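# Fold a long hose fully inside a wire tray

## Task

Get the entire hose into the wire tray, doubling its extra length back so it stays within the tray. Nothing may poke out through the side walls, beyond either end, or rise more than a few millimetres above the top wires. The robot must stay upright and level; tipping over or ending tilted counts as failure.

## Robot and tools

Robot: TidyBot++, a wheeled base (0.54 m long, 0.50 m wide, 0.38 m high) carrying one seven-joint arm with a two-finger gripper. The shoulder sits 0.12 m ahead of the base centre, 0.68 m up. Segments: upper arm 0.42 m, forearm 0.31 m, hand 0.31 m to the hand point. Cameras: base_camera (fixed on the base, looking forward) and wrist_camera (looks along the hand). The arm begins folded with the hand pointing down.

Frames: base frame has its origin on the floor below the base centre, x forward, y left, z up, metres. hand_pose is the point between the finger pads in this frame; its z axis runs out along the fingers, and the fingers close along its y axis. base_odometry uses the base frame as it was at scene start; it only counts wheel rotation, so slip looks like travel. Heading is radians, left positive, -3.142 to 3.142. base_tilt is in degrees, forward and right positive.

Tool move: one action per call. Arguments:
- base: object with any of translate_m (forward +, -2 to 2 m), strafe_m (left +, -2 to 2 m), rotate_rad (counter-clockwise from above +, -6.3 to 6.3 rad). These are offsets relative to where the base last reported itself, along its axes at the command's start.
- joints: absolute targets keyed by name: joint_1_rad..joint_7_rad and gripper_pos. joint_2_rad limited to ±2.249, joint_4_rad ±2.579, joint_6_rad ±2.099; joints 1, 3, 5, 7 are unlimited but take the shorter route, so rotate further in steps under half a turn. joint_1_rad positive is clockwise from above (opposite to heading). gripper_pos 0 (open, ~85 mm gap) to 1 (closed, squeezes hard); gap roughly 85 x (1 - gripper_pos) mm.
- target: a single list of seven numbers [x, y, z, qw, qx, qy, qz], an absolute hand pose in the base frame, metres plus unit quaternion, same form as hand_pose. Alongside target, joints may contain only gripper_pos.
- speeds: optional caps for this action: translate_m and strafe_m 0.05 to 0.5 m/s (give only one when both axes move), rotate_rad 0.1 to 1.57 rad/s.
- cameras: list of base_camera, wrist_camera or all; [] for no images.
- blocking: true/omitted waits for rest; false returns in about 0.5 s while motion continues.
A call with none of base/joints/target just reports state. Unknown keys make a call invalid; out-of-range values get it refused, and a refusal or an uncommanded stop cancels the remaining move, wait and finished_scene calls in that reply.

wait(seconds 0 to 10, cameras): lets time pass and reports state; wait(0) shows an unblocked move's progress in "earlier move". stop(cameras): brakes everything still running. zoom_image(camera, region [x0, y0, x1, y1] in pixels, top-left origin, at most 504x504): enlarges part of the latest image. base_camera images are 644x364, wrist_camera 644x476. read_manual(section "licences") returns licence text only. finished_scene(scene = current scene number) ends the scene irrevocably; the hose must stay in place without the robot.

Result lines: pictures names the image order; move gives "done" or the worst status; base_status, joint_status, hand_status report done, moving, off_target, not_followed, contact_stop, time_out, stopped, torque_fault or limit_stop_at_motor_heat. hand_status is done within 10 mm and 2 degrees; most target moves end off_target within about 3 cm. hand_target is where the joint targets would place the hand. joint_positions, motor_effort (percent of max, peak in brackets), Motor temperatures, on_its_own (unrequested behaviour), "joint command not followed" / "pose unreachable" (self-collision check withheld targets), "ARM HIT", MOTOR HOT and OVER-TEMPERATURE FAULT.

Useful practice: to fix a target miss, add (wanted position minus hand_pose) to the previous target's x, y, z. To hold still after a target, resend hand_target, not hand_pose. After a joints move, add (wanted minus read) to each last command. Loads make the arm sag. Hand readings can be a centimetre or two wrong; trust the cameras. The hand curves and may overshoot; low forward-pointing poses close to the base often land badly or hit the base. Unreachable poses wander up to 10 s and end time_out. A downward-pointing hand reaches at most about 0.94 m high, near the base only. Closed fingertips extend ~20 mm beyond the hand point.

Avoid: driving or turning while the arm is snagged above about 0.6 m, swinging an outstretched arm sideways, or reaching far over objects from close up, since the robot can topple. Blocked joints and bases keep pushing; hits can cause a torque fault (arm halts 10 s, rest of call skipped). Long stretched holds or pushing at unreachable poses overheat motors (75 °C makes the arm sag). Do not drop the hose, release it while moving, slam, push hard, or strain the gripper by pulling, twisting or gripping hard on something still resting on a surface. Less robot time is better.

Each tool is called after "Emit:" by a JSON object that holds its "op" and its "data".

## Session

Emit:
{"op": "move", "data": {}}

Scene clock: 0.00 s.
Motor temperatures (°C): [36 25 30 41 36 31 36]
base_odometry: x=+0.000 y=+0.000 heading=+0.000
base_tilt: forward=-0.4 right=+0.5
base_status: not commanded
joint_positions: joint_1_rad=-0.036 joint_2_rad=-0.353 joint_3_rad=+3.150 joint_4_rad=-2.502 joint_5_rad=+0.018 joint_6_rad=-0.840 joint_7_rad=+1.542 gripper_pos=+0.000
joint_status: not commanded
motor_effort: joint_1_rad=+0 joint_2_rad=-2 joint_3_rad=-1 joint_4_rad=+15 joint_5_rad=+0 joint_6_rad=+2 joint_7_rad=+1
hand_pose: x=+0.2840 y=+0.0021 z=+0.5970 quat_wxyz=(+0.003, +0.997, +0.005, +0.076) (m; base frame)
hand_target: x=+0.2846 y=+0.0021 z=+0.5974 quat_wxyz=(+0.003, +0.997, +0.005, +0.077) (m; base frame)
hand_status: not commanded
pictures: base_camera, wrist_camera

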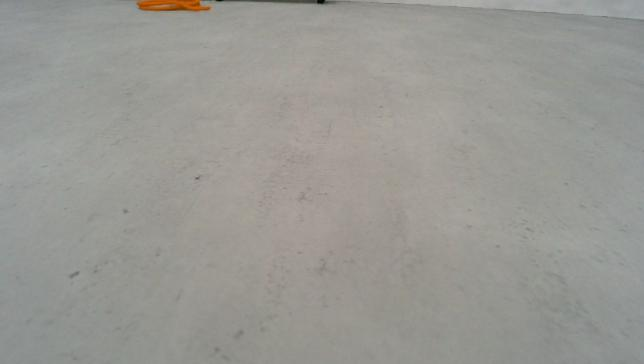

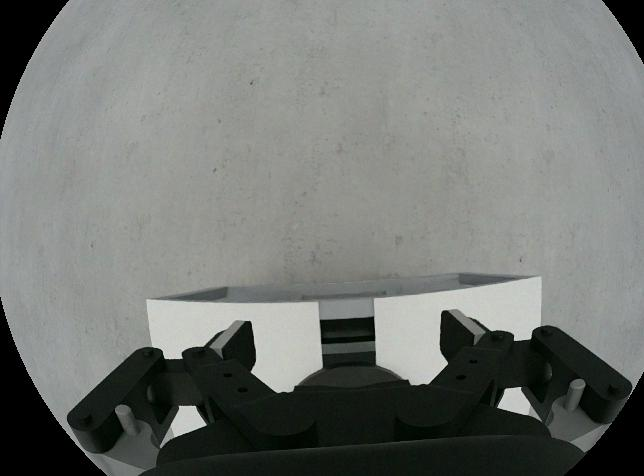

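Emit:
{"op": "move", "data": {"joints": {"joint_6_rad": 0.15}}}

Scene clock: 1.87 s.
Motor temperatures (°C): [36 25 30 41 36 31 36]
move: done
base_odometry: x=+0.000 y=+0.000 heading=+0.000
base_tilt: forward=-0.4 right=+0.5
base_status: not commanded
joint_positions: joint_1_rad=-0.036 joint_2_rad=-0.353 joint_3_rad=+3.150 joint_4_rad=-2.502 joint_5_rad=+0.018 joint_6_rad=+0.087 joint_7_rad=+1.542 gripper_pos=+0.000
joint_status: all done
motor_effort: joint_1_rad=+0(1) joint_2_rad=-6(6) joint_3_rad=-1(1) joint_4_rad=+18(19) joint_5_rad=+0(0) joint_6_rad=+8(8) joint_7_rad=+0(1)
hand_pose: x=+0.5111 y=+0.0125 z=+0.7578 quat_wxyz=(-0.012, +0.858, +0.007, +0.514) (m; base frame)
hand_target: x=+0.5201 y=+0.0130 z=+0.7759 quat_wxyz=(-0.013, +0.841, +0.007, +0.541) (m; base frame)
hand_status: not commanded
pictures: base_camera, wrist_camera

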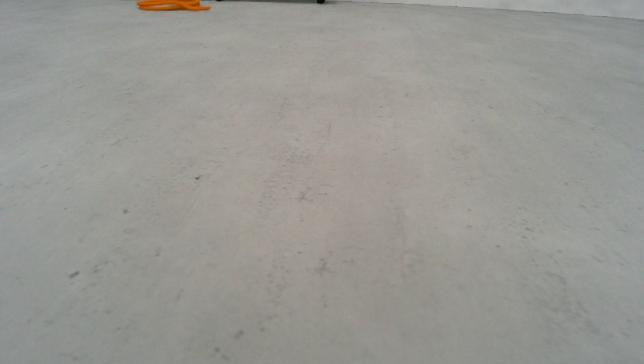

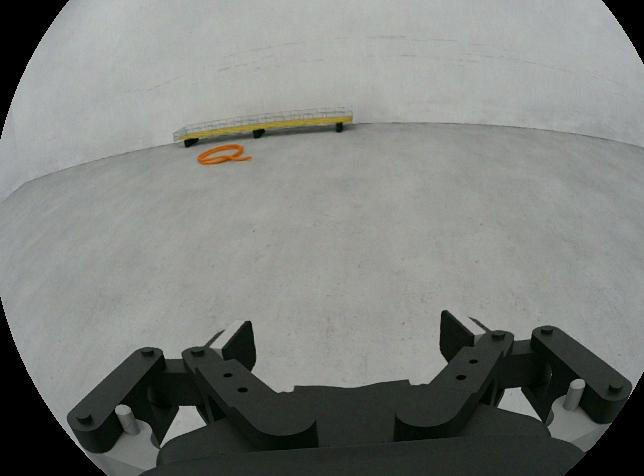

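Emit:
{"op": "zoom_image", "data": {"camera": "wrist_camera", "region": [150, 80, 380, 190]}}

Emit:
{"op": "zoom_image", "data": {"camera": "base_camera", "region": [100, 0, 360, 60]}}

Scaled by 2.191.

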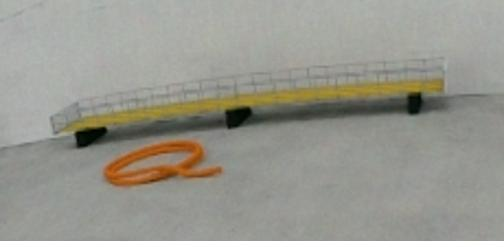

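Scaled by 1.938.

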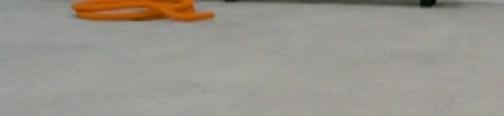

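Emit:
{"op": "move", "data": {"base": {"translate_m": 2.0, "strafe_m": 0.9}}}

Scene clock: 7.90 s.
Motor temperatures (°C): [36 25 30 41 36 31 36]
move: done
base_odometry: x=+2.000 y=+0.900 heading=+0.000
base_tilt: forward=-0.3 right=+0.5
base_status: done
joint_positions: joint_1_rad=-0.036 joint_2_rad=-0.353 joint_3_rad=+3.150 joint_4_rad=-2.502 joint_5_rad=+0.018 joint_6_rad=+0.089 joint_7_rad=+1.542 gripper_pos=+0.000
joint_status: not commanded
motor_effort: joint_1_rad=+0(1) joint_2_rad=-6(8) joint_3_rad=-1(1) joint_4_rad=+18(19) joint_5_rad=+0(1) joint_6_rad=+8(8) joint_7_rad=+0(2)
hand_pose: x=+0.5114 y=+0.0125 z=+0.7584 quat_wxyz=(-0.012, +0.857, +0.007, +0.515) (m; base frame)
hand_target: x=+0.5201 y=+0.0130 z=+0.7759 quat_wxyz=(-0.013, +0.841, +0.007, +0.541) (m; base frame)
hand_status: not commanded
pictures: base_camera, wrist_camera

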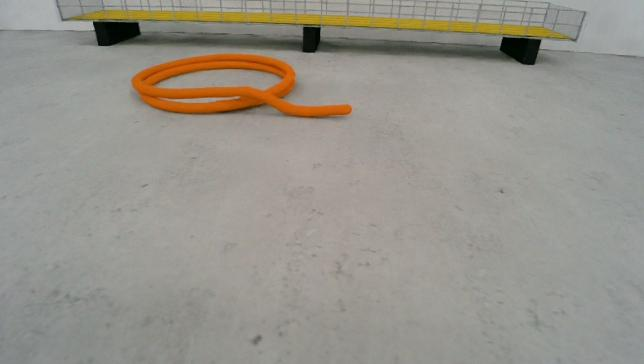

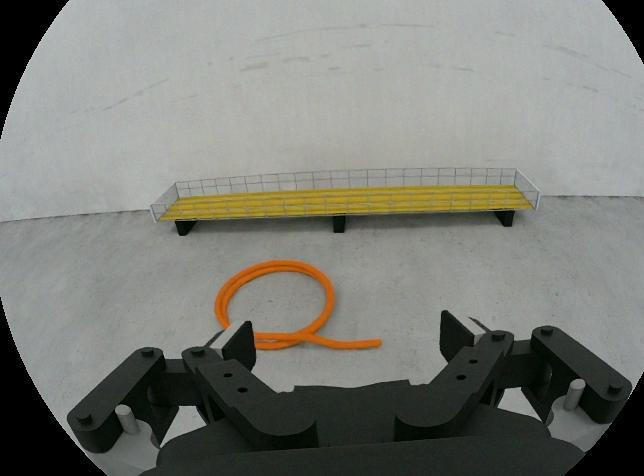

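Emit:
{"op": "zoom_image", "data": {"camera": "wrist_camera", "region": [140, 150, 350, 360]}}

Emit:
{"op": "zoom_image", "data": {"camera": "wrist_camera", "region": [340, 150, 550, 360]}}

Emit:
{"op": "zoom_image", "data": {"camera": "base_camera", "region": [40, 0, 360, 130]}}

Emit:
{"op": "zoom_image", "data": {"camera": "base_camera", "region": [340, 0, 644, 130]}}

Scaled by 2.400.

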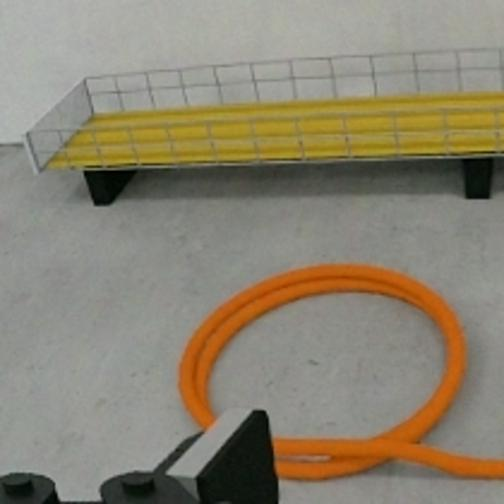

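Scaled by 2.400.

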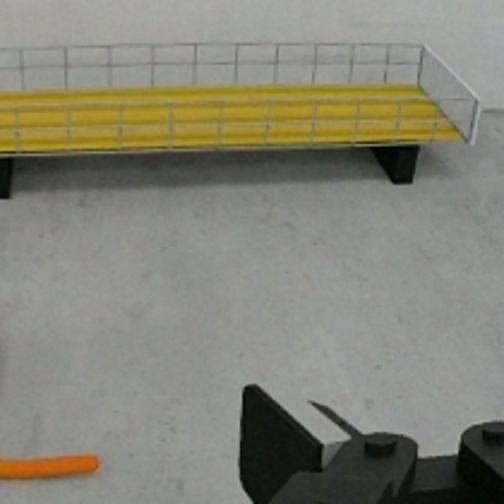

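Scaled by 1.575.

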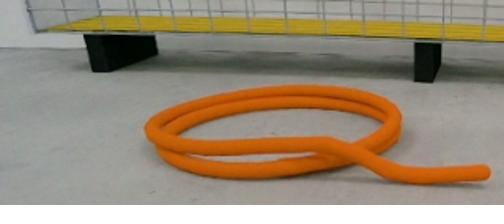

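Scaled by 1.658.

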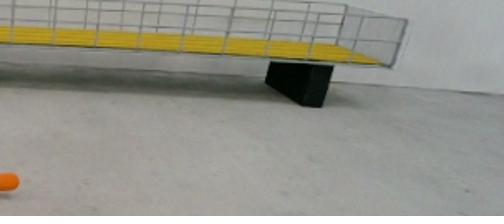

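Emit:
{"op": "move", "data": {"base": {"translate_m": 0.5, "strafe_m": 0.2}, "joints": {"joint_6_rad": -0.25}}}

Scene clock: 13.30 s.
Motor temperatures (°C): [36 25 30 41 36 31 36]
move: done
base_odometry: x=+2.500 y=+1.100 heading=+0.000
base_tilt: forward=-0.4 right=+0.5
base_status: done
joint_positions: joint_1_rad=-0.036 joint_2_rad=-0.352 joint_3_rad=+3.150 joint_4_rad=-2.507 joint_5_rad=+0.018 joint_6_rad=-0.227 joint_7_rad=+1.542 gripper_pos=+0.000
joint_status: all done
motor_effort: joint_1_rad=-1(2) joint_2_rad=-5(7) joint_3_rad=+0(2) joint_4_rad=+18(21) joint_5_rad=+0(0) joint_6_rad=+6(9) joint_7_rad=+0(1)
hand_pose: x=+0.4503 y=+0.0093 z=+0.6777 quat_wxyz=(-0.007, +0.929, +0.006, +0.371) (m; base frame)
hand_target: x=+0.4475 y=+0.0091 z=+0.6758 quat_wxyz=(-0.007, +0.932, +0.006, +0.363) (m; base frame)
hand_status: not commanded
pictures: base_camera, wrist_camera

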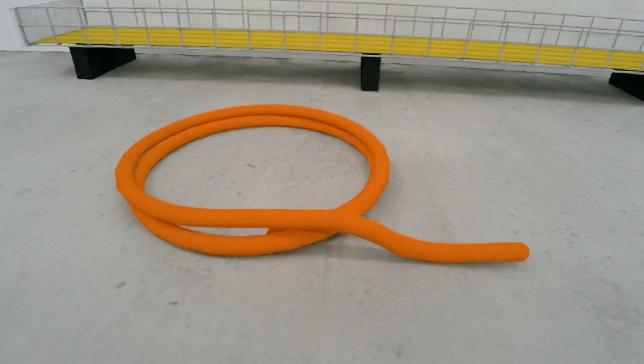

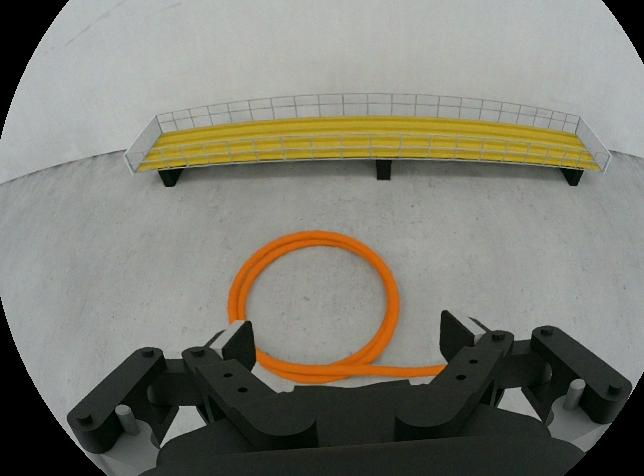

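Emit:
{"op": "zoom_image", "data": {"camera": "base_camera", "region": [100, 90, 330, 270]}}

Emit:
{"op": "zoom_image", "data": {"camera": "base_camera", "region": [240, 150, 400, 260]}}

Emit:
{"op": "zoom_image", "data": {"camera": "wrist_camera", "region": [215, 220, 415, 390]}}

Emit:
{"op": "zoom_image", "data": {"camera": "wrist_camera", "region": [120, 90, 370, 190]}}

Emit:
{"op": "zoom_image", "data": {"camera": "wrist_camera", "region": [370, 90, 620, 190]}}

Scaled by 2.191.

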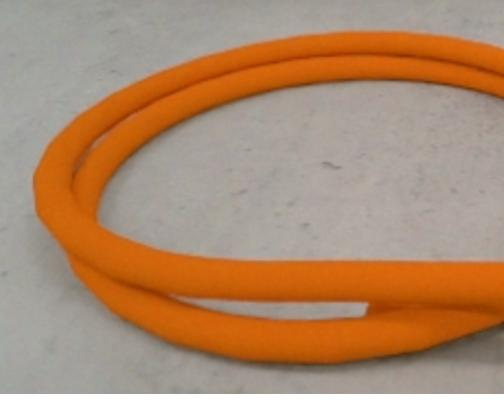

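Scaled by 3.150.

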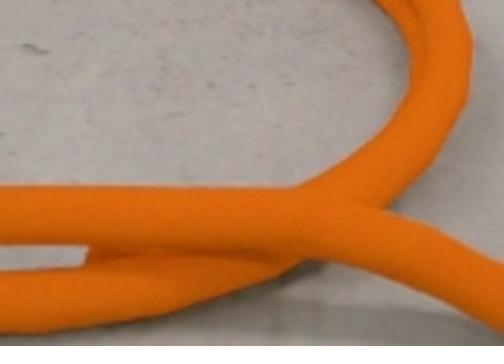

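Scaled by 2.520.

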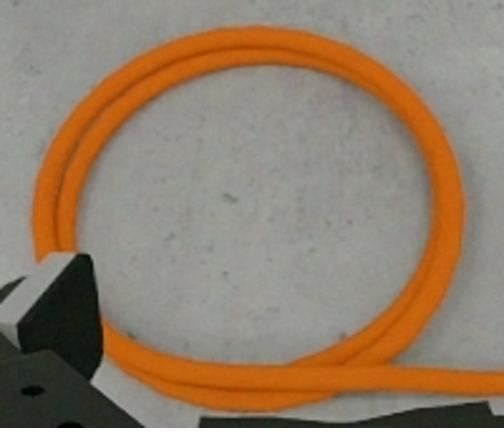

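Scaled by 2.016.

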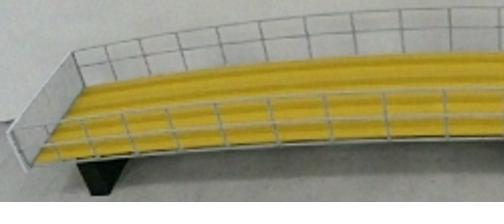

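Scaled by 2.016.

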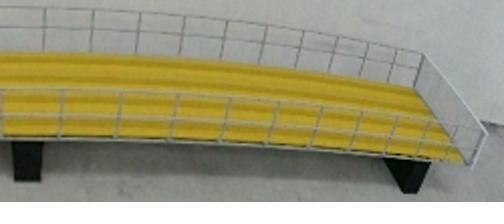

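Emit:
{"op": "move", "data": {"base": {"translate_m": 0.2, "strafe_m": 0.29}, "target": [0.63, 0.0, 0.35, 0.0, 1.0, 0.0, 0.0]}}

Scene clock: 17.57 s.
Motor temperatures (°C): [36 25 30 40 36 31 36]
move: off_target
base_odometry: x=+2.701 y=+1.390 heading=-0.001
base_tilt: forward=-0.4 right=+0.5
base_status: done
joint_positions: joint_1_rad=-0.029 joint_2_rad=+0.934 joint_3_rad=+3.150 joint_4_rad=-1.649 joint_5_rad=+0.017 joint_6_rad=-0.508 joint_7_rad=+1.542 gripper_pos=+0.000
joint_status: not commanded
motor_effort: joint_1_rad=-1(2) joint_2_rad=-41(42) joint_3_rad=-1(2) joint_4_rad=+9(19) joint_5_rad=+0(1) joint_6_rad=+1(7) joint_7_rad=+1(1)
hand_pose: x=+0.6398 y=+0.0092 z=+0.3545 quat_wxyz=(+0.007, +1.000, +0.005, +0.026) (m; base frame)
hand_target: x=+0.6300 y=+0.0000 z=+0.3500 quat_wxyz=(+0.000, +1.000, +0.000, +0.000) (m; base frame)
hand_status: off_target (0.014 m and 3.1 deg from the pose sent, 0.374 m and 43.5 deg at the start)
pictures: base_camera, wrist_camera

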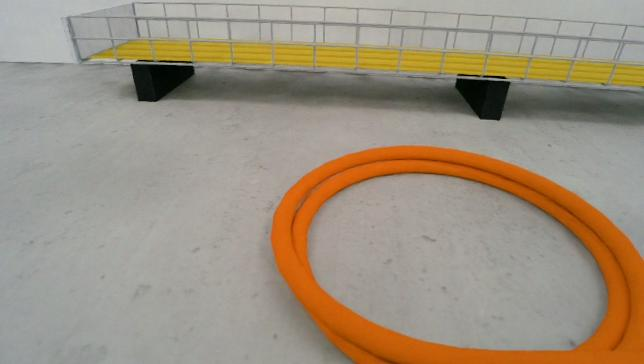

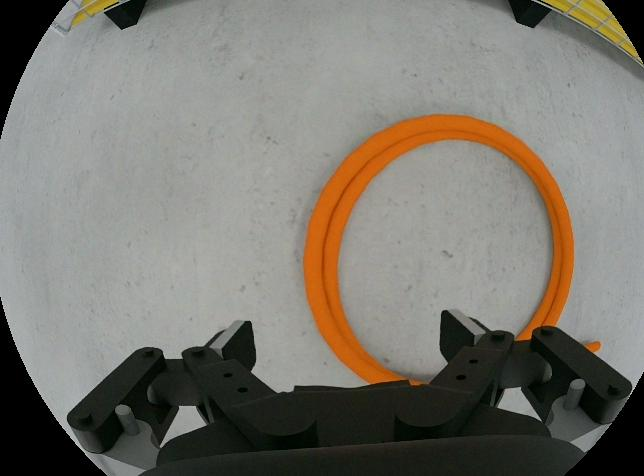

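Emit:
{"op": "move", "data": {"target": [0.651, 0.013, 0.13, 0.0, 1.0, 0.0, 0.0]}}

Scene clock: 19.67 s.
Motor temperatures (°C): [36 25 30 40 36 31 36]
move: off_target
base_odometry: x=+2.701 y=+1.390 heading=-0.001
base_tilt: forward=-0.4 right=+0.5
base_status: not commanded
joint_positions: joint_1_rad=-0.029 joint_2_rad=+1.434 joint_3_rad=+3.150 joint_4_rad=-1.344 joint_5_rad=+0.017 joint_6_rad=-0.430 joint_7_rad=+1.542 gripper_pos=+0.000
joint_status: not commanded
motor_effort: joint_1_rad=-2(2) joint_2_rad=-44(47) joint_3_rad=-1(2) joint_4_rad=+7(10) joint_5_rad=+0(0) joint_6_rad=+0(1) joint_7_rad=+1(2)
hand_pose: x=+0.6264 y=+0.0089 z=+0.1344 quat_wxyz=(+0.008, +0.999, +0.007, -0.034) (m; base frame)
hand_target: x=+0.6510 y=+0.0130 z=+0.1300 quat_wxyz=(+0.000, +1.000, +0.000, +0.000) (m; base frame)
hand_status: off_target (0.025 m and 4.1 deg from the pose sent, 0.225 m and 3.1 deg at the start)
pictures: base_camera, wrist_camera

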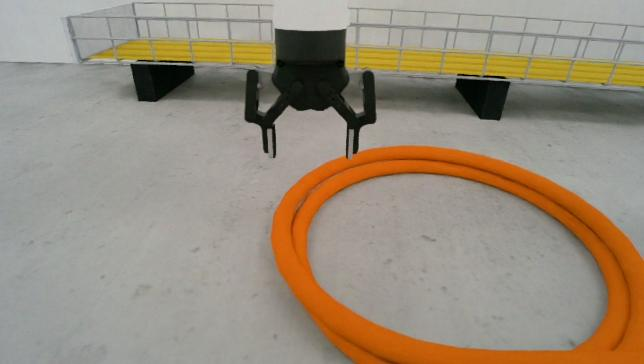

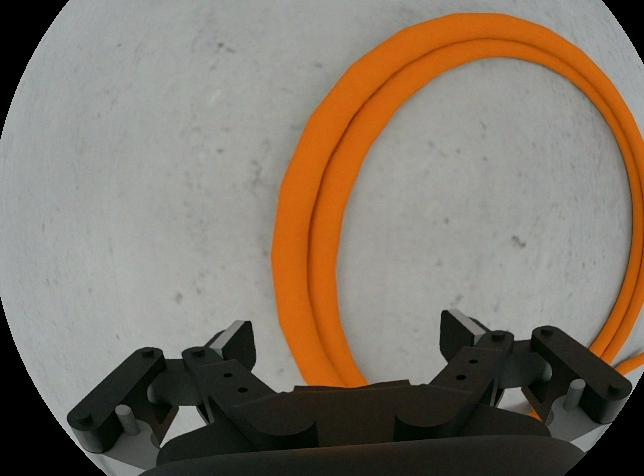

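Emit:
{"op": "move", "data": {"target": [0.673, 0.038, 0.075, 0.0, 0.9994, 0.0, 0.034]}}

Scene clock: 21.77 s.
Motor temperatures (°C): [36 25 30 40 36 31 36]
move: off_target
base_odometry: x=+2.701 y=+1.390 heading=-0.001
base_tilt: forward=-0.4 right=+0.5
base_status: not commanded
joint_positions: joint_1_rad=-0.058 joint_2_rad=+1.567 joint_3_rad=+3.150 joint_4_rad=-1.214 joint_5_rad=+0.006 joint_6_rad=-0.357 joint_7_rad=+1.542 gripper_pos=+0.000
joint_status: not commanded
motor_effort: joint_1_rad=+0(2) joint_2_rad=-45(48) joint_3_rad=-1(2) joint_4_rad=+7(8) joint_5_rad=+0(0) joint_6_rad=+0(1) joint_7_rad=+0(1)
hand_pose: x=+0.6516 y=+0.0266 z=+0.0781 quat_wxyz=(+0.005, +1.000, +0.017, +0.002) (m; base frame)
hand_target: x=+0.6730 y=+0.0380 z=+0.0750 quat_wxyz=(+0.000, +0.999, +0.000, +0.034) (m; base frame)
hand_status: off_target (0.024 m and 4.2 deg from the pose sent, 0.081 m and 7.8 deg at the start)
pictures: base_camera, wrist_camera

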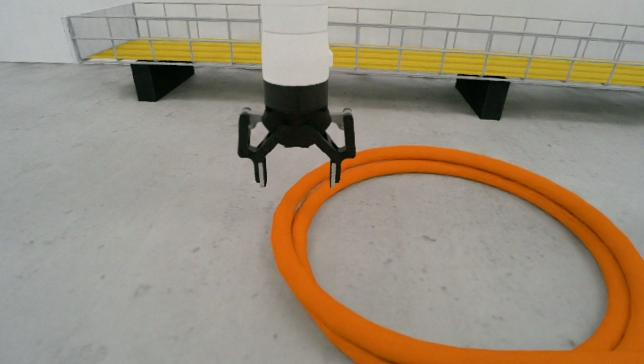

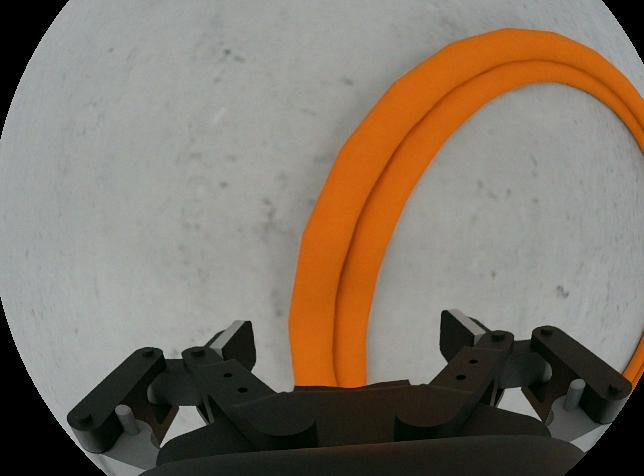

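Emit:
{"op": "move", "data": {"target": [0.663, 0.045, 0.022, 0.0, 0.9994, 0.0, 0.034]}}

Scene clock: 23.30 s.
Motor temperatures (°C): [36 25 29 40 36 31 36]
move: off_target
base_odometry: x=+2.701 y=+1.390 heading=-0.001
base_tilt: forward=-0.3 right=+0.6
base_status: not commanded
joint_positions: joint_1_rad=-0.070 joint_2_rad=+1.691 joint_3_rad=+3.150 joint_4_rad=-1.112 joint_5_rad=+0.000 joint_6_rad=-0.335 joint_7_rad=+1.542 gripper_pos=+0.000
joint_status: not commanded
motor_effort: joint_1_rad=+0(1) joint_2_rad=-44(48) joint_3_rad=-1(2) joint_4_rad=+5(7) joint_5_rad=+0(1) joint_6_rad=+0(1) joint_7_rad=+1(1)
hand_pose: x=+0.6414 y=+0.0326 z=+0.0237 quat_wxyz=(+0.004, +1.000, +0.021, +0.002) (m; base frame)
hand_target: x=+0.6630 y=+0.0450 z=+0.0220 quat_wxyz=(+0.000, +0.999, +0.000, +0.034) (m; base frame)
hand_status: off_target (0.025 m and 4.4 deg from the pose sent, 0.060 m and 4.2 deg at the start)
pictures: base_camera, wrist_camera

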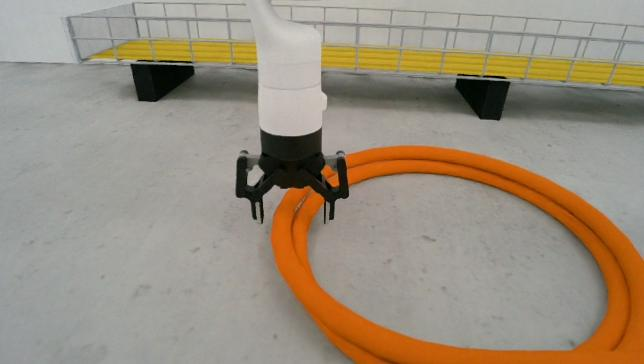

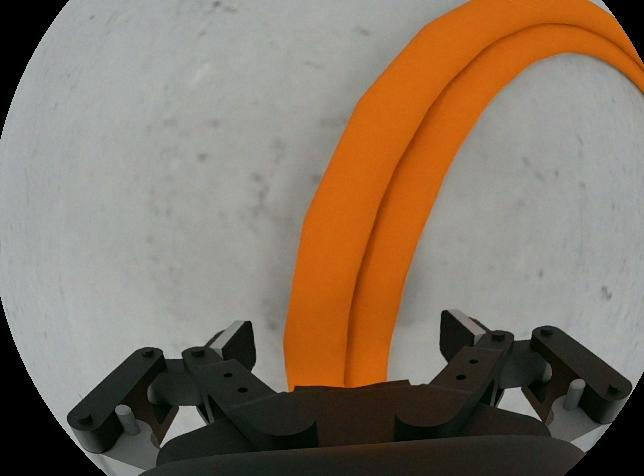

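Emit:
{"op": "move", "data": {"joints": {"gripper_pos": 0.65}}}

Emit:
{"op": "move", "data": {"target": [0.663, 0.045, 0.12, 0.0, 0.9994, 0.0, 0.034]}}

Scene clock: 24.53 s.
Motor temperatures (°C): [36 25 29 40 36 31 36]
move: done
base_odometry: x=+2.701 y=+1.390 heading=-0.001
base_tilt: forward=-0.4 right=+0.5
base_status: not commanded
joint_positions: joint_1_rad=-0.072 joint_2_rad=+1.687 joint_3_rad=+3.152 joint_4_rad=-1.106 joint_5_rad=-0.008 joint_6_rad=-0.321 joint_7_rad=+1.542 gripper_pos=+0.650
joint_status: all done
motor_effort: joint_1_rad=-1(3) joint_2_rad=-45(46) joint_3_rad=-2(3) joint_4_rad=+6(10) joint_5_rad=+0(1) joint_6_rad=+1(6) joint_7_rad=+0(2)
hand_pose: x=+0.6514 y=+0.0345 z=+0.0261 quat_wxyz=(+0.003, +1.000, +0.018, +0.014) (m; base frame)
hand_target: x=+0.6630 y=+0.0450 z=+0.0220 quat_wxyz=(+0.000, +0.999, +0.000, +0.034) (m; base frame)
hand_status: not commanded
pictures: base_camera, wrist_camera

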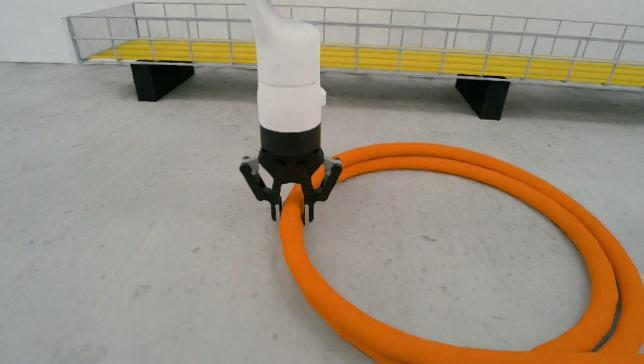

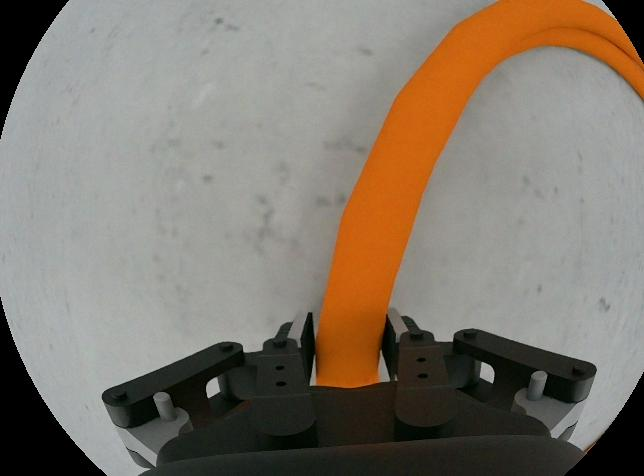

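Scene clock: 26.10 s.
Motor temperatures (°C): [35 25 29 40 36 31 36]
move: off_target
base_odometry: x=+2.701 y=+1.390 heading=-0.001
base_tilt: forward=-0.3 right=+0.5
base_status: not commanded
joint_positions: joint_1_rad=-0.072 joint_2_rad=+1.464 joint_3_rad=+3.152 joint_4_rad=-1.312 joint_5_rad=-0.008 joint_6_rad=-0.321 joint_7_rad=+1.542 gripper_pos=+0.650
joint_status: not commanded
motor_effort: joint_1_rad=+1(1) joint_2_rad=-45(47) joint_3_rad=-1(2) joint_4_rad=+6(7) joint_5_rad=+0(1) joint_6_rad=+1(1) joint_7_rad=+0(1)
hand_pose: x=+0.6625 y=+0.0351 z=+0.1218 quat_wxyz=(+0.003, +1.000, +0.017, +0.022) (m; base frame)
hand_target: x=+0.6630 y=+0.0450 z=+0.1200 quat_wxyz=(+0.000, +0.999, +0.000, +0.034) (m; base frame)
hand_status: off_target (0.010 m and 2.4 deg from the pose sent, 0.095 m and 3.1 deg at the start)
pictures: base_camera, wrist_camera

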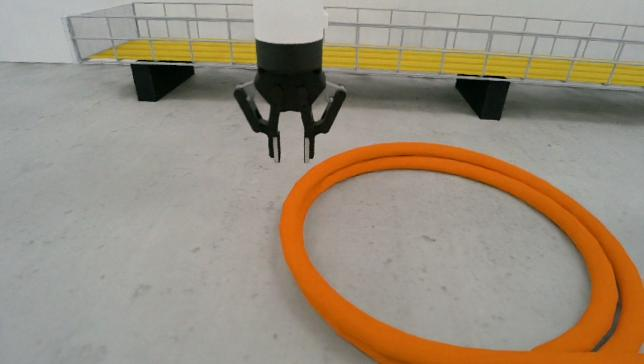

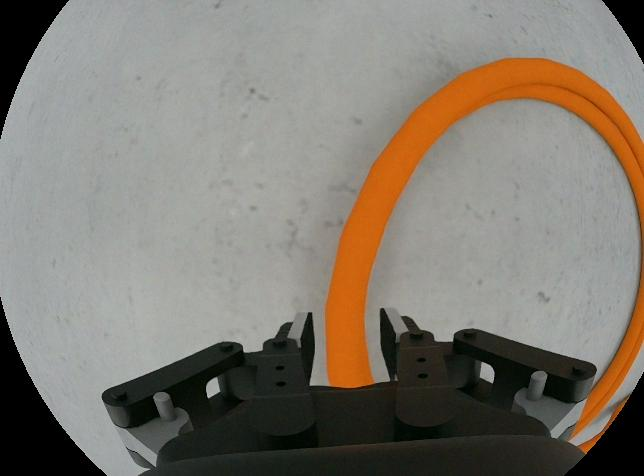

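Emit:
{"op": "move", "data": {"joints": {"gripper_pos": 0.45}, "target": [0.663, 0.045, 0.022, 0.0, 0.9994, 0.0, 0.034]}}

Emit:
{"op": "move", "data": {"joints": {"gripper_pos": 0.85}}}

Emit:
{"op": "move", "data": {"target": [0.663, 0.045, 0.15, 0.0, 0.9994, 0.0, 0.034]}}

Scene clock: 27.97 s.
Motor temperatures (°C): [35 25 29 40 36 31 36]
move: off_target
base_odometry: x=+2.701 y=+1.390 heading=-0.001
base_tilt: forward=-0.3 right=+0.5
base_status: not commanded
joint_positions: joint_1_rad=-0.072 joint_2_rad=+1.693 joint_3_rad=+3.152 joint_4_rad=-1.116 joint_5_rad=-0.008 joint_6_rad=-0.321 joint_7_rad=+1.542 gripper_pos=+0.450
joint_status: all done
motor_effort: joint_1_rad=-1(1) joint_2_rad=-44(48) joint_3_rad=-1(2) joint_4_rad=+6(7) joint_5_rad=+0(0) joint_6_rad=+0(1) joint_7_rad=+1(2)
hand_pose: x=+0.6419 y=+0.0338 z=+0.0219 quat_wxyz=(+0.003, +1.000, +0.018, +0.006) (m; base frame)
hand_target: x=+0.6630 y=+0.0450 z=+0.0220 quat_wxyz=(+0.000, +0.999, +0.000, +0.034) (m; base frame)
hand_status: off_target (0.024 m and 3.8 deg from the pose sent, 0.100 m and 2.4 deg at the start)
pictures: base_camera, wrist_camera

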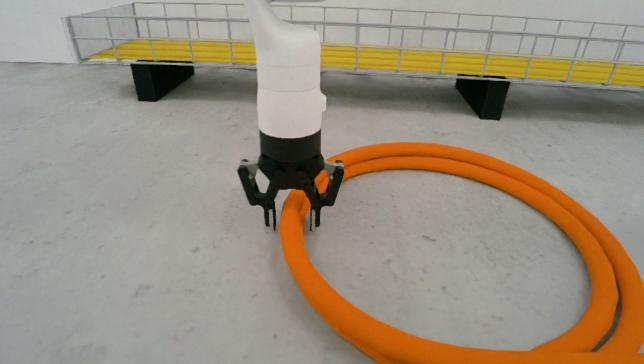

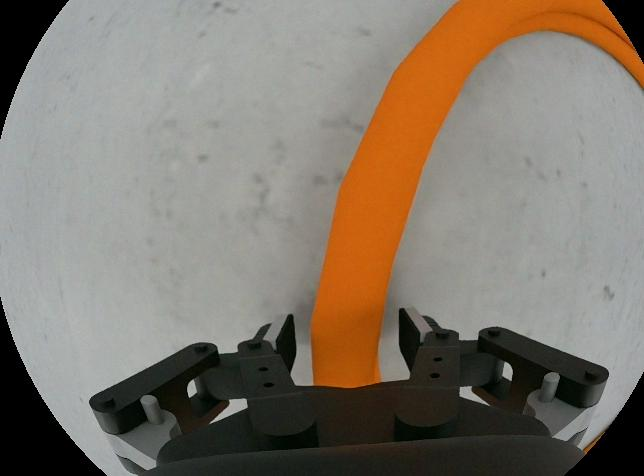

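Scene clock: 28.73 s.
Motor temperatures (°C): [35 25 29 40 36 31 36]
move: off_target
base_odometry: x=+2.701 y=+1.390 heading=-0.001
base_tilt: forward=-0.4 right=+0.6
base_status: not commanded
joint_positions: joint_1_rad=-0.072 joint_2_rad=+1.692 joint_3_rad=+3.153 joint_4_rad=-1.115 joint_5_rad=-0.009 joint_6_rad=-0.321 joint_7_rad=+1.542 gripper_pos=+0.746
joint_status: gripper_pos off_target (ended at +0.746, target +0.850)
motor_effort: joint_1_rad=-1(3) joint_2_rad=-44(45) joint_3_rad=-1(3) joint_4_rad=+7(8) joint_5_rad=+0(0) joint_6_rad=+2(3) joint_7_rad=+1(1)
hand_pose: x=+0.6425 y=+0.0334 z=+0.0224 quat_wxyz=(+0.004, +1.000, +0.018, +0.006) (m; base frame)
hand_target: x=+0.6630 y=+0.0450 z=+0.0220 quat_wxyz=(+0.000, +0.999, +0.000, +0.034) (m; base frame)
hand_status: not commanded
pictures: base_camera, wrist_camera

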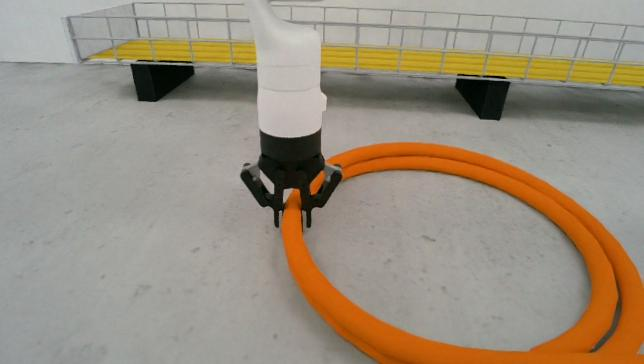

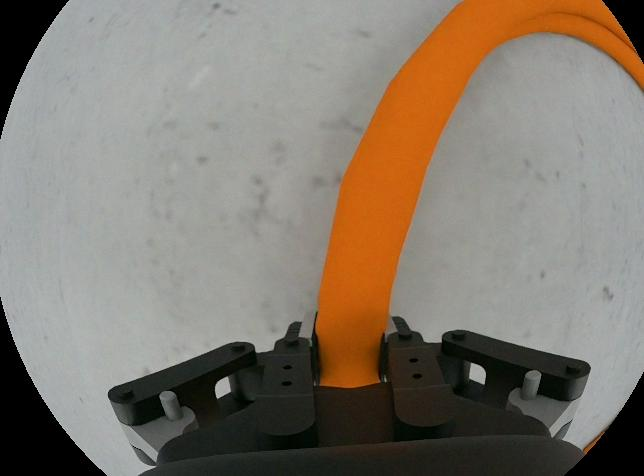

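Scene clock: 30.33 s.
Motor temperatures (°C): [35 26 29 40 36 31 36]
move: off_target
base_odometry: x=+2.701 y=+1.390 heading=-0.001
base_tilt: forward=-0.4 right=+0.6
base_status: not commanded
joint_positions: joint_1_rad=-0.072 joint_2_rad=+1.425 joint_3_rad=+3.153 joint_4_rad=-1.371 joint_5_rad=-0.009 joint_6_rad=-0.321 joint_7_rad=+1.542 gripper_pos=+0.746
joint_status: not commanded
motor_effort: joint_1_rad=+0(2) joint_2_rad=-49(51) joint_3_rad=+0(2) joint_4_rad=+7(8) joint_5_rad=+1(1) joint_6_rad=+1(2) joint_7_rad=+0(2)
hand_pose: x=+0.6487 y=+0.0336 z=+0.1358 quat_wxyz=(+0.003, +1.000, +0.017, +0.013) (m; base frame)
hand_target: x=+0.6630 y=+0.0450 z=+0.1500 quat_wxyz=(+0.000, +0.999, +0.000, +0.034) (m; base frame)
hand_status: off_target (0.023 m and 3.1 deg from the pose sent, 0.130 m and 3.8 deg at the start)
pictures: base_camera, wrist_camera

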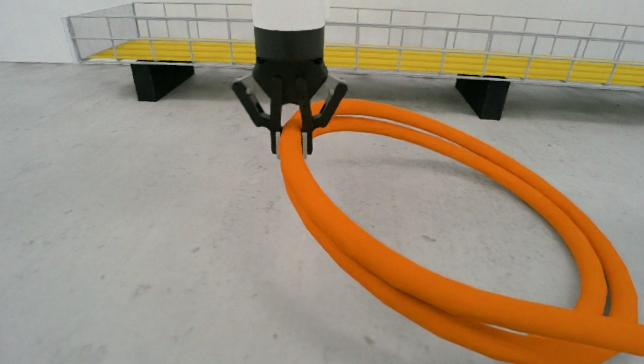

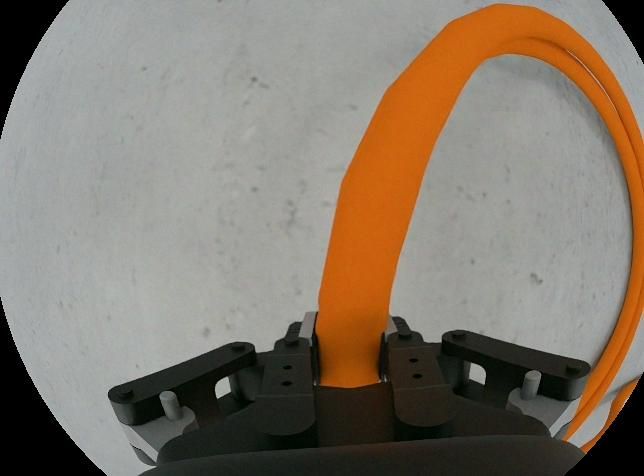

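Emit:
{"op": "move", "data": {"target": [0.60, 0.045, 0.50, 0.0, 0.9994, 0.0, 0.034]}}

Scene clock: 32.53 s.
Motor temperatures (°C): [35 26 29 40 36 31 36]
move: off_target
base_odometry: x=+2.701 y=+1.390 heading=-0.001
base_tilt: forward=-0.4 right=+0.6
base_status: not commanded
joint_positions: joint_1_rad=-0.090 joint_2_rad=+0.632 joint_3_rad=+3.153 joint_4_rad=-1.735 joint_5_rad=-0.009 joint_6_rad=-0.671 joint_7_rad=+1.540 gripper_pos=+0.747
joint_status: not commanded
motor_effort: joint_1_rad=-1(2) joint_2_rad=-40(53) joint_3_rad=+0(1) joint_4_rad=+13(14) joint_5_rad=+2(3) joint_6_rad=+1(1) joint_7_rad=+2(2)
hand_pose: x=+0.6180 y=+0.0420 z=+0.4871 quat_wxyz=(-0.002, +0.998, +0.022, +0.052) (m; base frame)
hand_target: x=+0.6000 y=+0.0450 z=+0.5000 quat_wxyz=(+0.000, +0.999, +0.000, +0.034) (m; base frame)
hand_status: off_target (0.022 m and 3.2 deg from the pose sent, 0.368 m and 3.1 deg at the start)
pictures: base_camera, wrist_camera

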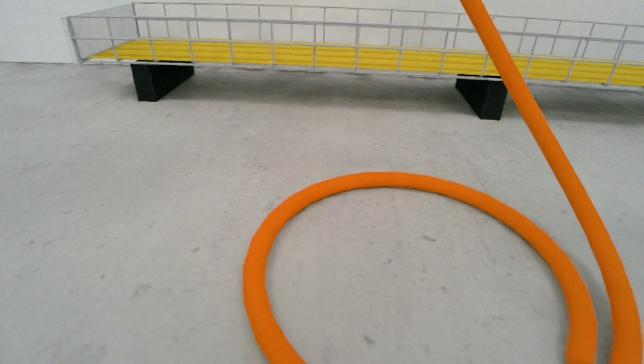

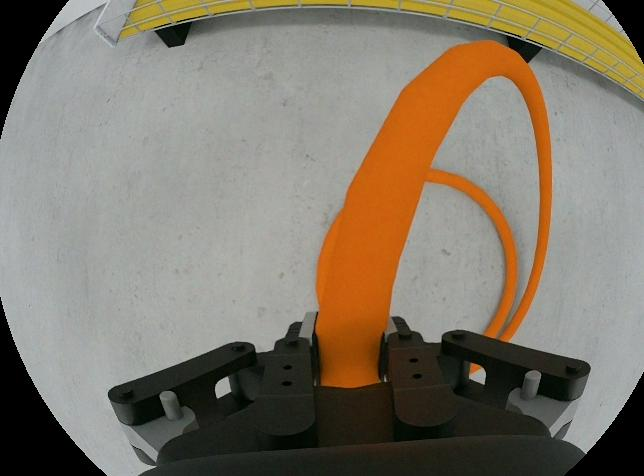

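Emit:
{"op": "move", "data": {"target": [0.55, 0.0, 0.75, 0.0, 0.7071, 0.7071, 0.0]}}

Scene clock: 36.20 s.
Motor temperatures (°C): [35 26 29 40 36 31 36]
move: off_target
base_odometry: x=+2.701 y=+1.390 heading=-0.001
base_tilt: forward=-0.3 right=+0.4
base_status: not commanded
joint_positions: joint_1_rad=+0.131 joint_2_rad=+0.328 joint_3_rad=+2.948 joint_4_rad=-1.404 joint_5_rad=+0.014 joint_6_rad=-1.456 joint_7_rad=+3.024 gripper_pos=+0.747
joint_status: not commanded
motor_effort: joint_1_rad=+0(2) joint_2_rad=-34(42) joint_3_rad=-3(3) joint_4_rad=+20(21) joint_5_rad=+0(3) joint_6_rad=+3(3) joint_7_rad=+1(2)
hand_pose: x=+0.5476 y=+0.0176 z=+0.7216 quat_wxyz=(-0.032, +0.728, +0.685, +0.000) (m; base frame)
hand_target: x=+0.5500 y=+0.0000 z=+0.7500 quat_wxyz=(+0.000, +0.707, +0.707, +0.000) (m; base frame)
hand_status: off_target (0.034 m and 5.1 deg from the pose sent, 0.275 m and 87.7 deg at the start)
pictures: base_camera, wrist_camera

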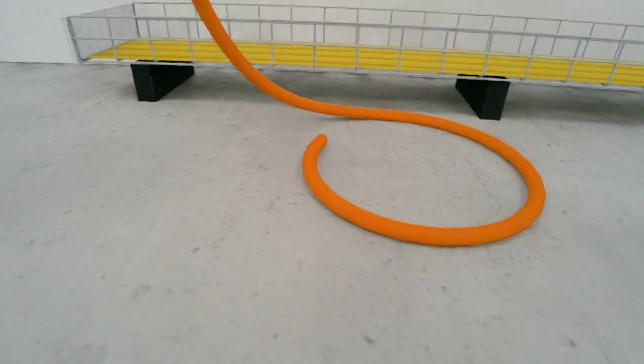

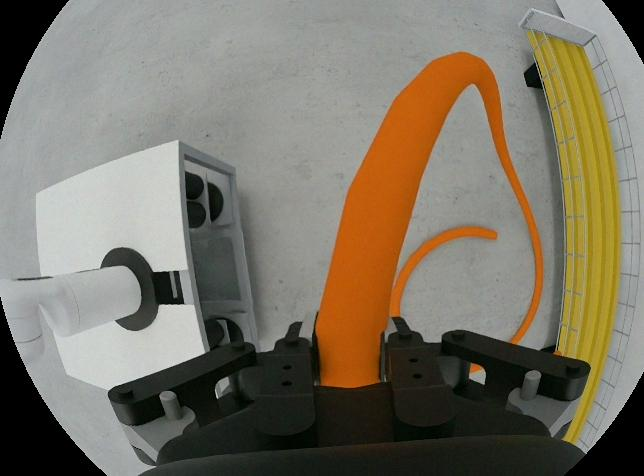

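Emit:
{"op": "move", "data": {"base": {"strafe_m": -0.95}}}

Scene clock: 39.87 s.
Motor temperatures (°C): [35 26 29 40 36 31 36]
move: done
base_odometry: x=+2.700 y=+0.440 heading=-0.001
base_tilt: forward=-0.4 right=+0.5
base_status: done
joint_positions: joint_1_rad=+0.134 joint_2_rad=+0.328 joint_3_rad=+2.937 joint_4_rad=-1.404 joint_5_rad=+0.019 joint_6_rad=-1.459 joint_7_rad=+3.037 gripper_pos=+0.747
joint_status: not commanded
motor_effort: joint_1_rad=+1(2) joint_2_rad=-33(37) joint_3_rad=-1(3) joint_4_rad=+20(21) joint_5_rad=+0(1) joint_6_rad=+2(3) joint_7_rad=+0(1)
hand_pose: x=+0.5467 y=+0.0188 z=+0.7222 quat_wxyz=(-0.032, +0.721, +0.692, -0.001) (m; base frame)
hand_target: x=+0.5500 y=+0.0000 z=+0.7500 quat_wxyz=(+0.000, +0.707, +0.707, +0.000) (m; base frame)
hand_status: not commanded
pictures: base_camera, wrist_camera

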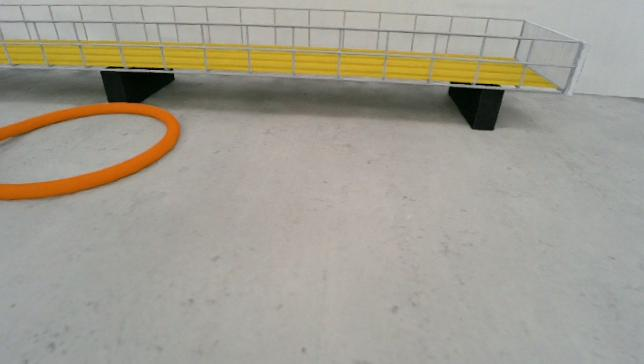

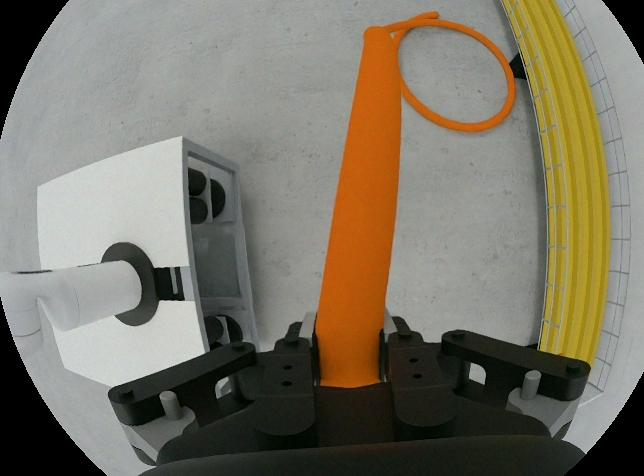

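Emit:
{"op": "zoom_image", "data": {"camera": "wrist_camera", "region": [440, 0, 644, 420]}}

Scaled by 1.200.

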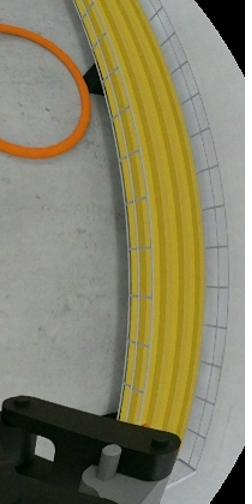

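Emit:
{"op": "move", "data": {"target": [0.70, 0.0, 0.78, 0.2706, 0.6533, 0.6533, 0.2706]}}

Scene clock: 44.47 s.
Motor temperatures (°C): [35 26 29 40 36 31 36]
move: off_target
base_odometry: x=+2.700 y=+0.440 heading=-0.001
base_tilt: forward=-0.3 right=+0.6
base_status: not commanded
joint_positions: joint_1_rad=+0.219 joint_2_rad=+0.212 joint_3_rad=+2.865 joint_4_rad=-1.745 joint_5_rad=+0.085 joint_6_rad=-0.581 joint_7_rad=+3.037 gripper_pos=+0.747
joint_status: not commanded
motor_effort: joint_1_rad=+1(2) joint_2_rad=-33(34) joint_3_rad=-2(2) joint_4_rad=+25(25) joint_5_rad=-1(1) joint_6_rad=+11(11) joint_7_rad=-1(2)
hand_pose: x=+0.6724 y=+0.0132 z=+0.7236 quat_wxyz=(+0.201, +0.679, +0.669, +0.226) (m; base frame)
hand_target: x=+0.7000 y=+0.0000 z=+0.7800 quat_wxyz=(+0.271, +0.653, +0.653, +0.271) (m; base frame)
hand_status: off_target (0.064 m and 10.2 deg from the pose sent, 0.165 m and 47.8 deg at the start)
pictures: base_camera, wrist_camera

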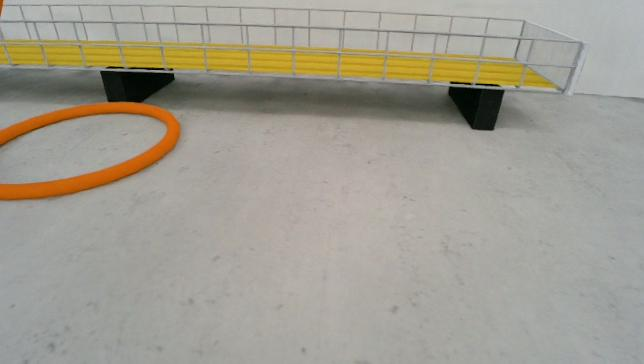

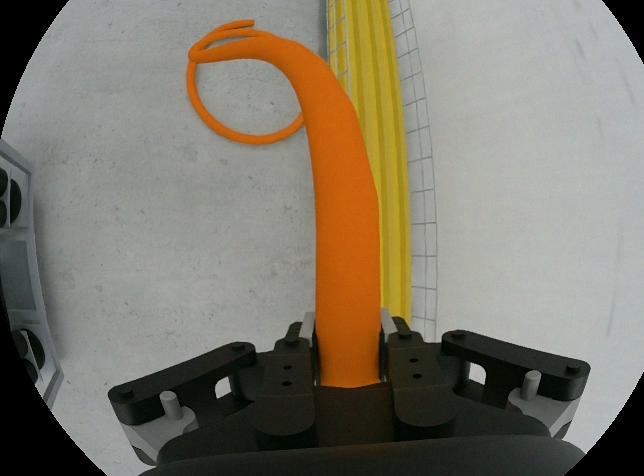

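Emit:
{"op": "move", "data": {"base": {"translate_m": 0.5}}}

Scene clock: 47.03 s.
Motor temperatures (°C): [35 26 29 40 36 31 36]
move: done
base_odometry: x=+3.200 y=+0.439 heading=-0.001
base_tilt: forward=-0.3 right=+0.5
base_status: done
joint_positions: joint_1_rad=+0.221 joint_2_rad=+0.202 joint_3_rad=+2.862 joint_4_rad=-1.750 joint_5_rad=+0.089 joint_6_rad=-0.574 joint_7_rad=+3.037 gripper_pos=+0.747
joint_status: not commanded
motor_effort: joint_1_rad=+0(2) joint_2_rad=-32(35) joint_3_rad=-1(2) joint_4_rad=+25(26) joint_5_rad=-1(2) joint_6_rad=+11(12) joint_7_rad=-1(2)
hand_pose: x=+0.6717 y=+0.0135 z=+0.7274 quat_wxyz=(+0.205, +0.676, +0.670, +0.228) (m; base frame)
hand_target: x=+0.7000 y=+0.0000 z=+0.7800 quat_wxyz=(+0.271, +0.653, +0.653, +0.271) (m; base frame)
hand_status: not commanded
pictures: base_camera, wrist_camera

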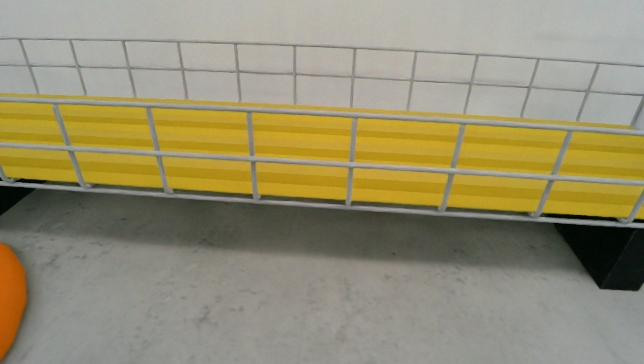

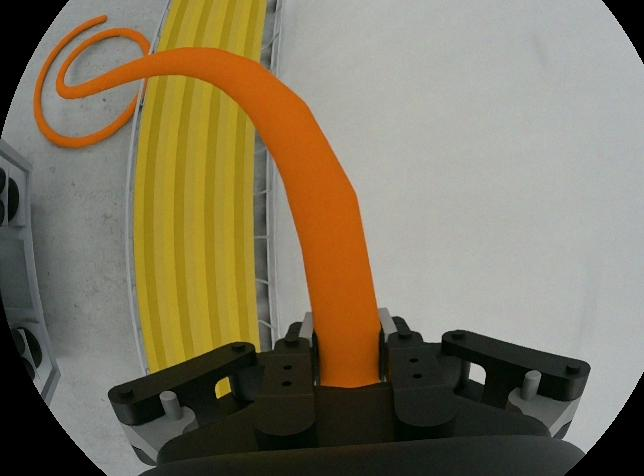

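Emit:
{"op": "move", "data": {"target": [0.75, -0.05, 0.42, 0.0923, 0.7011, 0.7011, 0.0923]}}

Scene clock: 49.23 s.
Motor temperatures (°C): [35 26 29 40 36 31 36]
move: off_target
base_odometry: x=+3.200 y=+0.439 heading=-0.001
base_tilt: forward=-0.3 right=+0.5
base_status: not commanded
joint_positions: joint_1_rad=+0.256 joint_2_rad=+0.951 joint_3_rad=+2.819 joint_4_rad=-1.488 joint_5_rad=+0.430 joint_6_rad=-0.574 joint_7_rad=+2.950 gripper_pos=+0.747
joint_status: not commanded
motor_effort: joint_1_rad=-1(2) joint_2_rad=-48(50) joint_3_rad=-7(7) joint_4_rad=+15(25) joint_5_rad=-1(2) joint_6_rad=+5(11) joint_7_rad=-1(2)
hand_pose: x=+0.7200 y=-0.0336 z=+0.3971 quat_wxyz=(+0.064, +0.681, +0.726, +0.071) (m; base frame)
hand_target: x=+0.7500 y=-0.0500 z=+0.4200 quat_wxyz=(+0.092, +0.701, +0.701, +0.092) (m; base frame)
hand_status: off_target (0.041 m and 5.4 deg from the pose sent, 0.324 m and 20.8 deg at the start)
pictures: base_camera, wrist_camera

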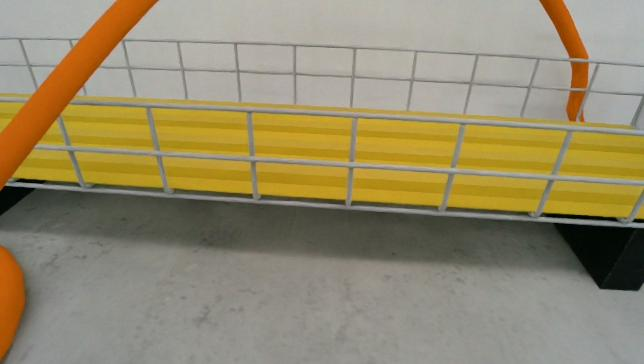

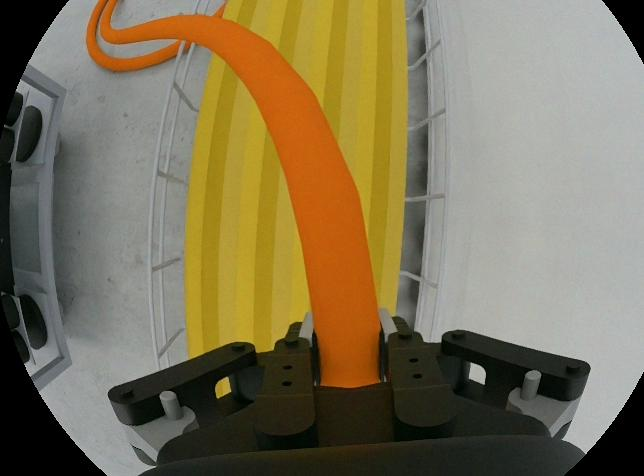

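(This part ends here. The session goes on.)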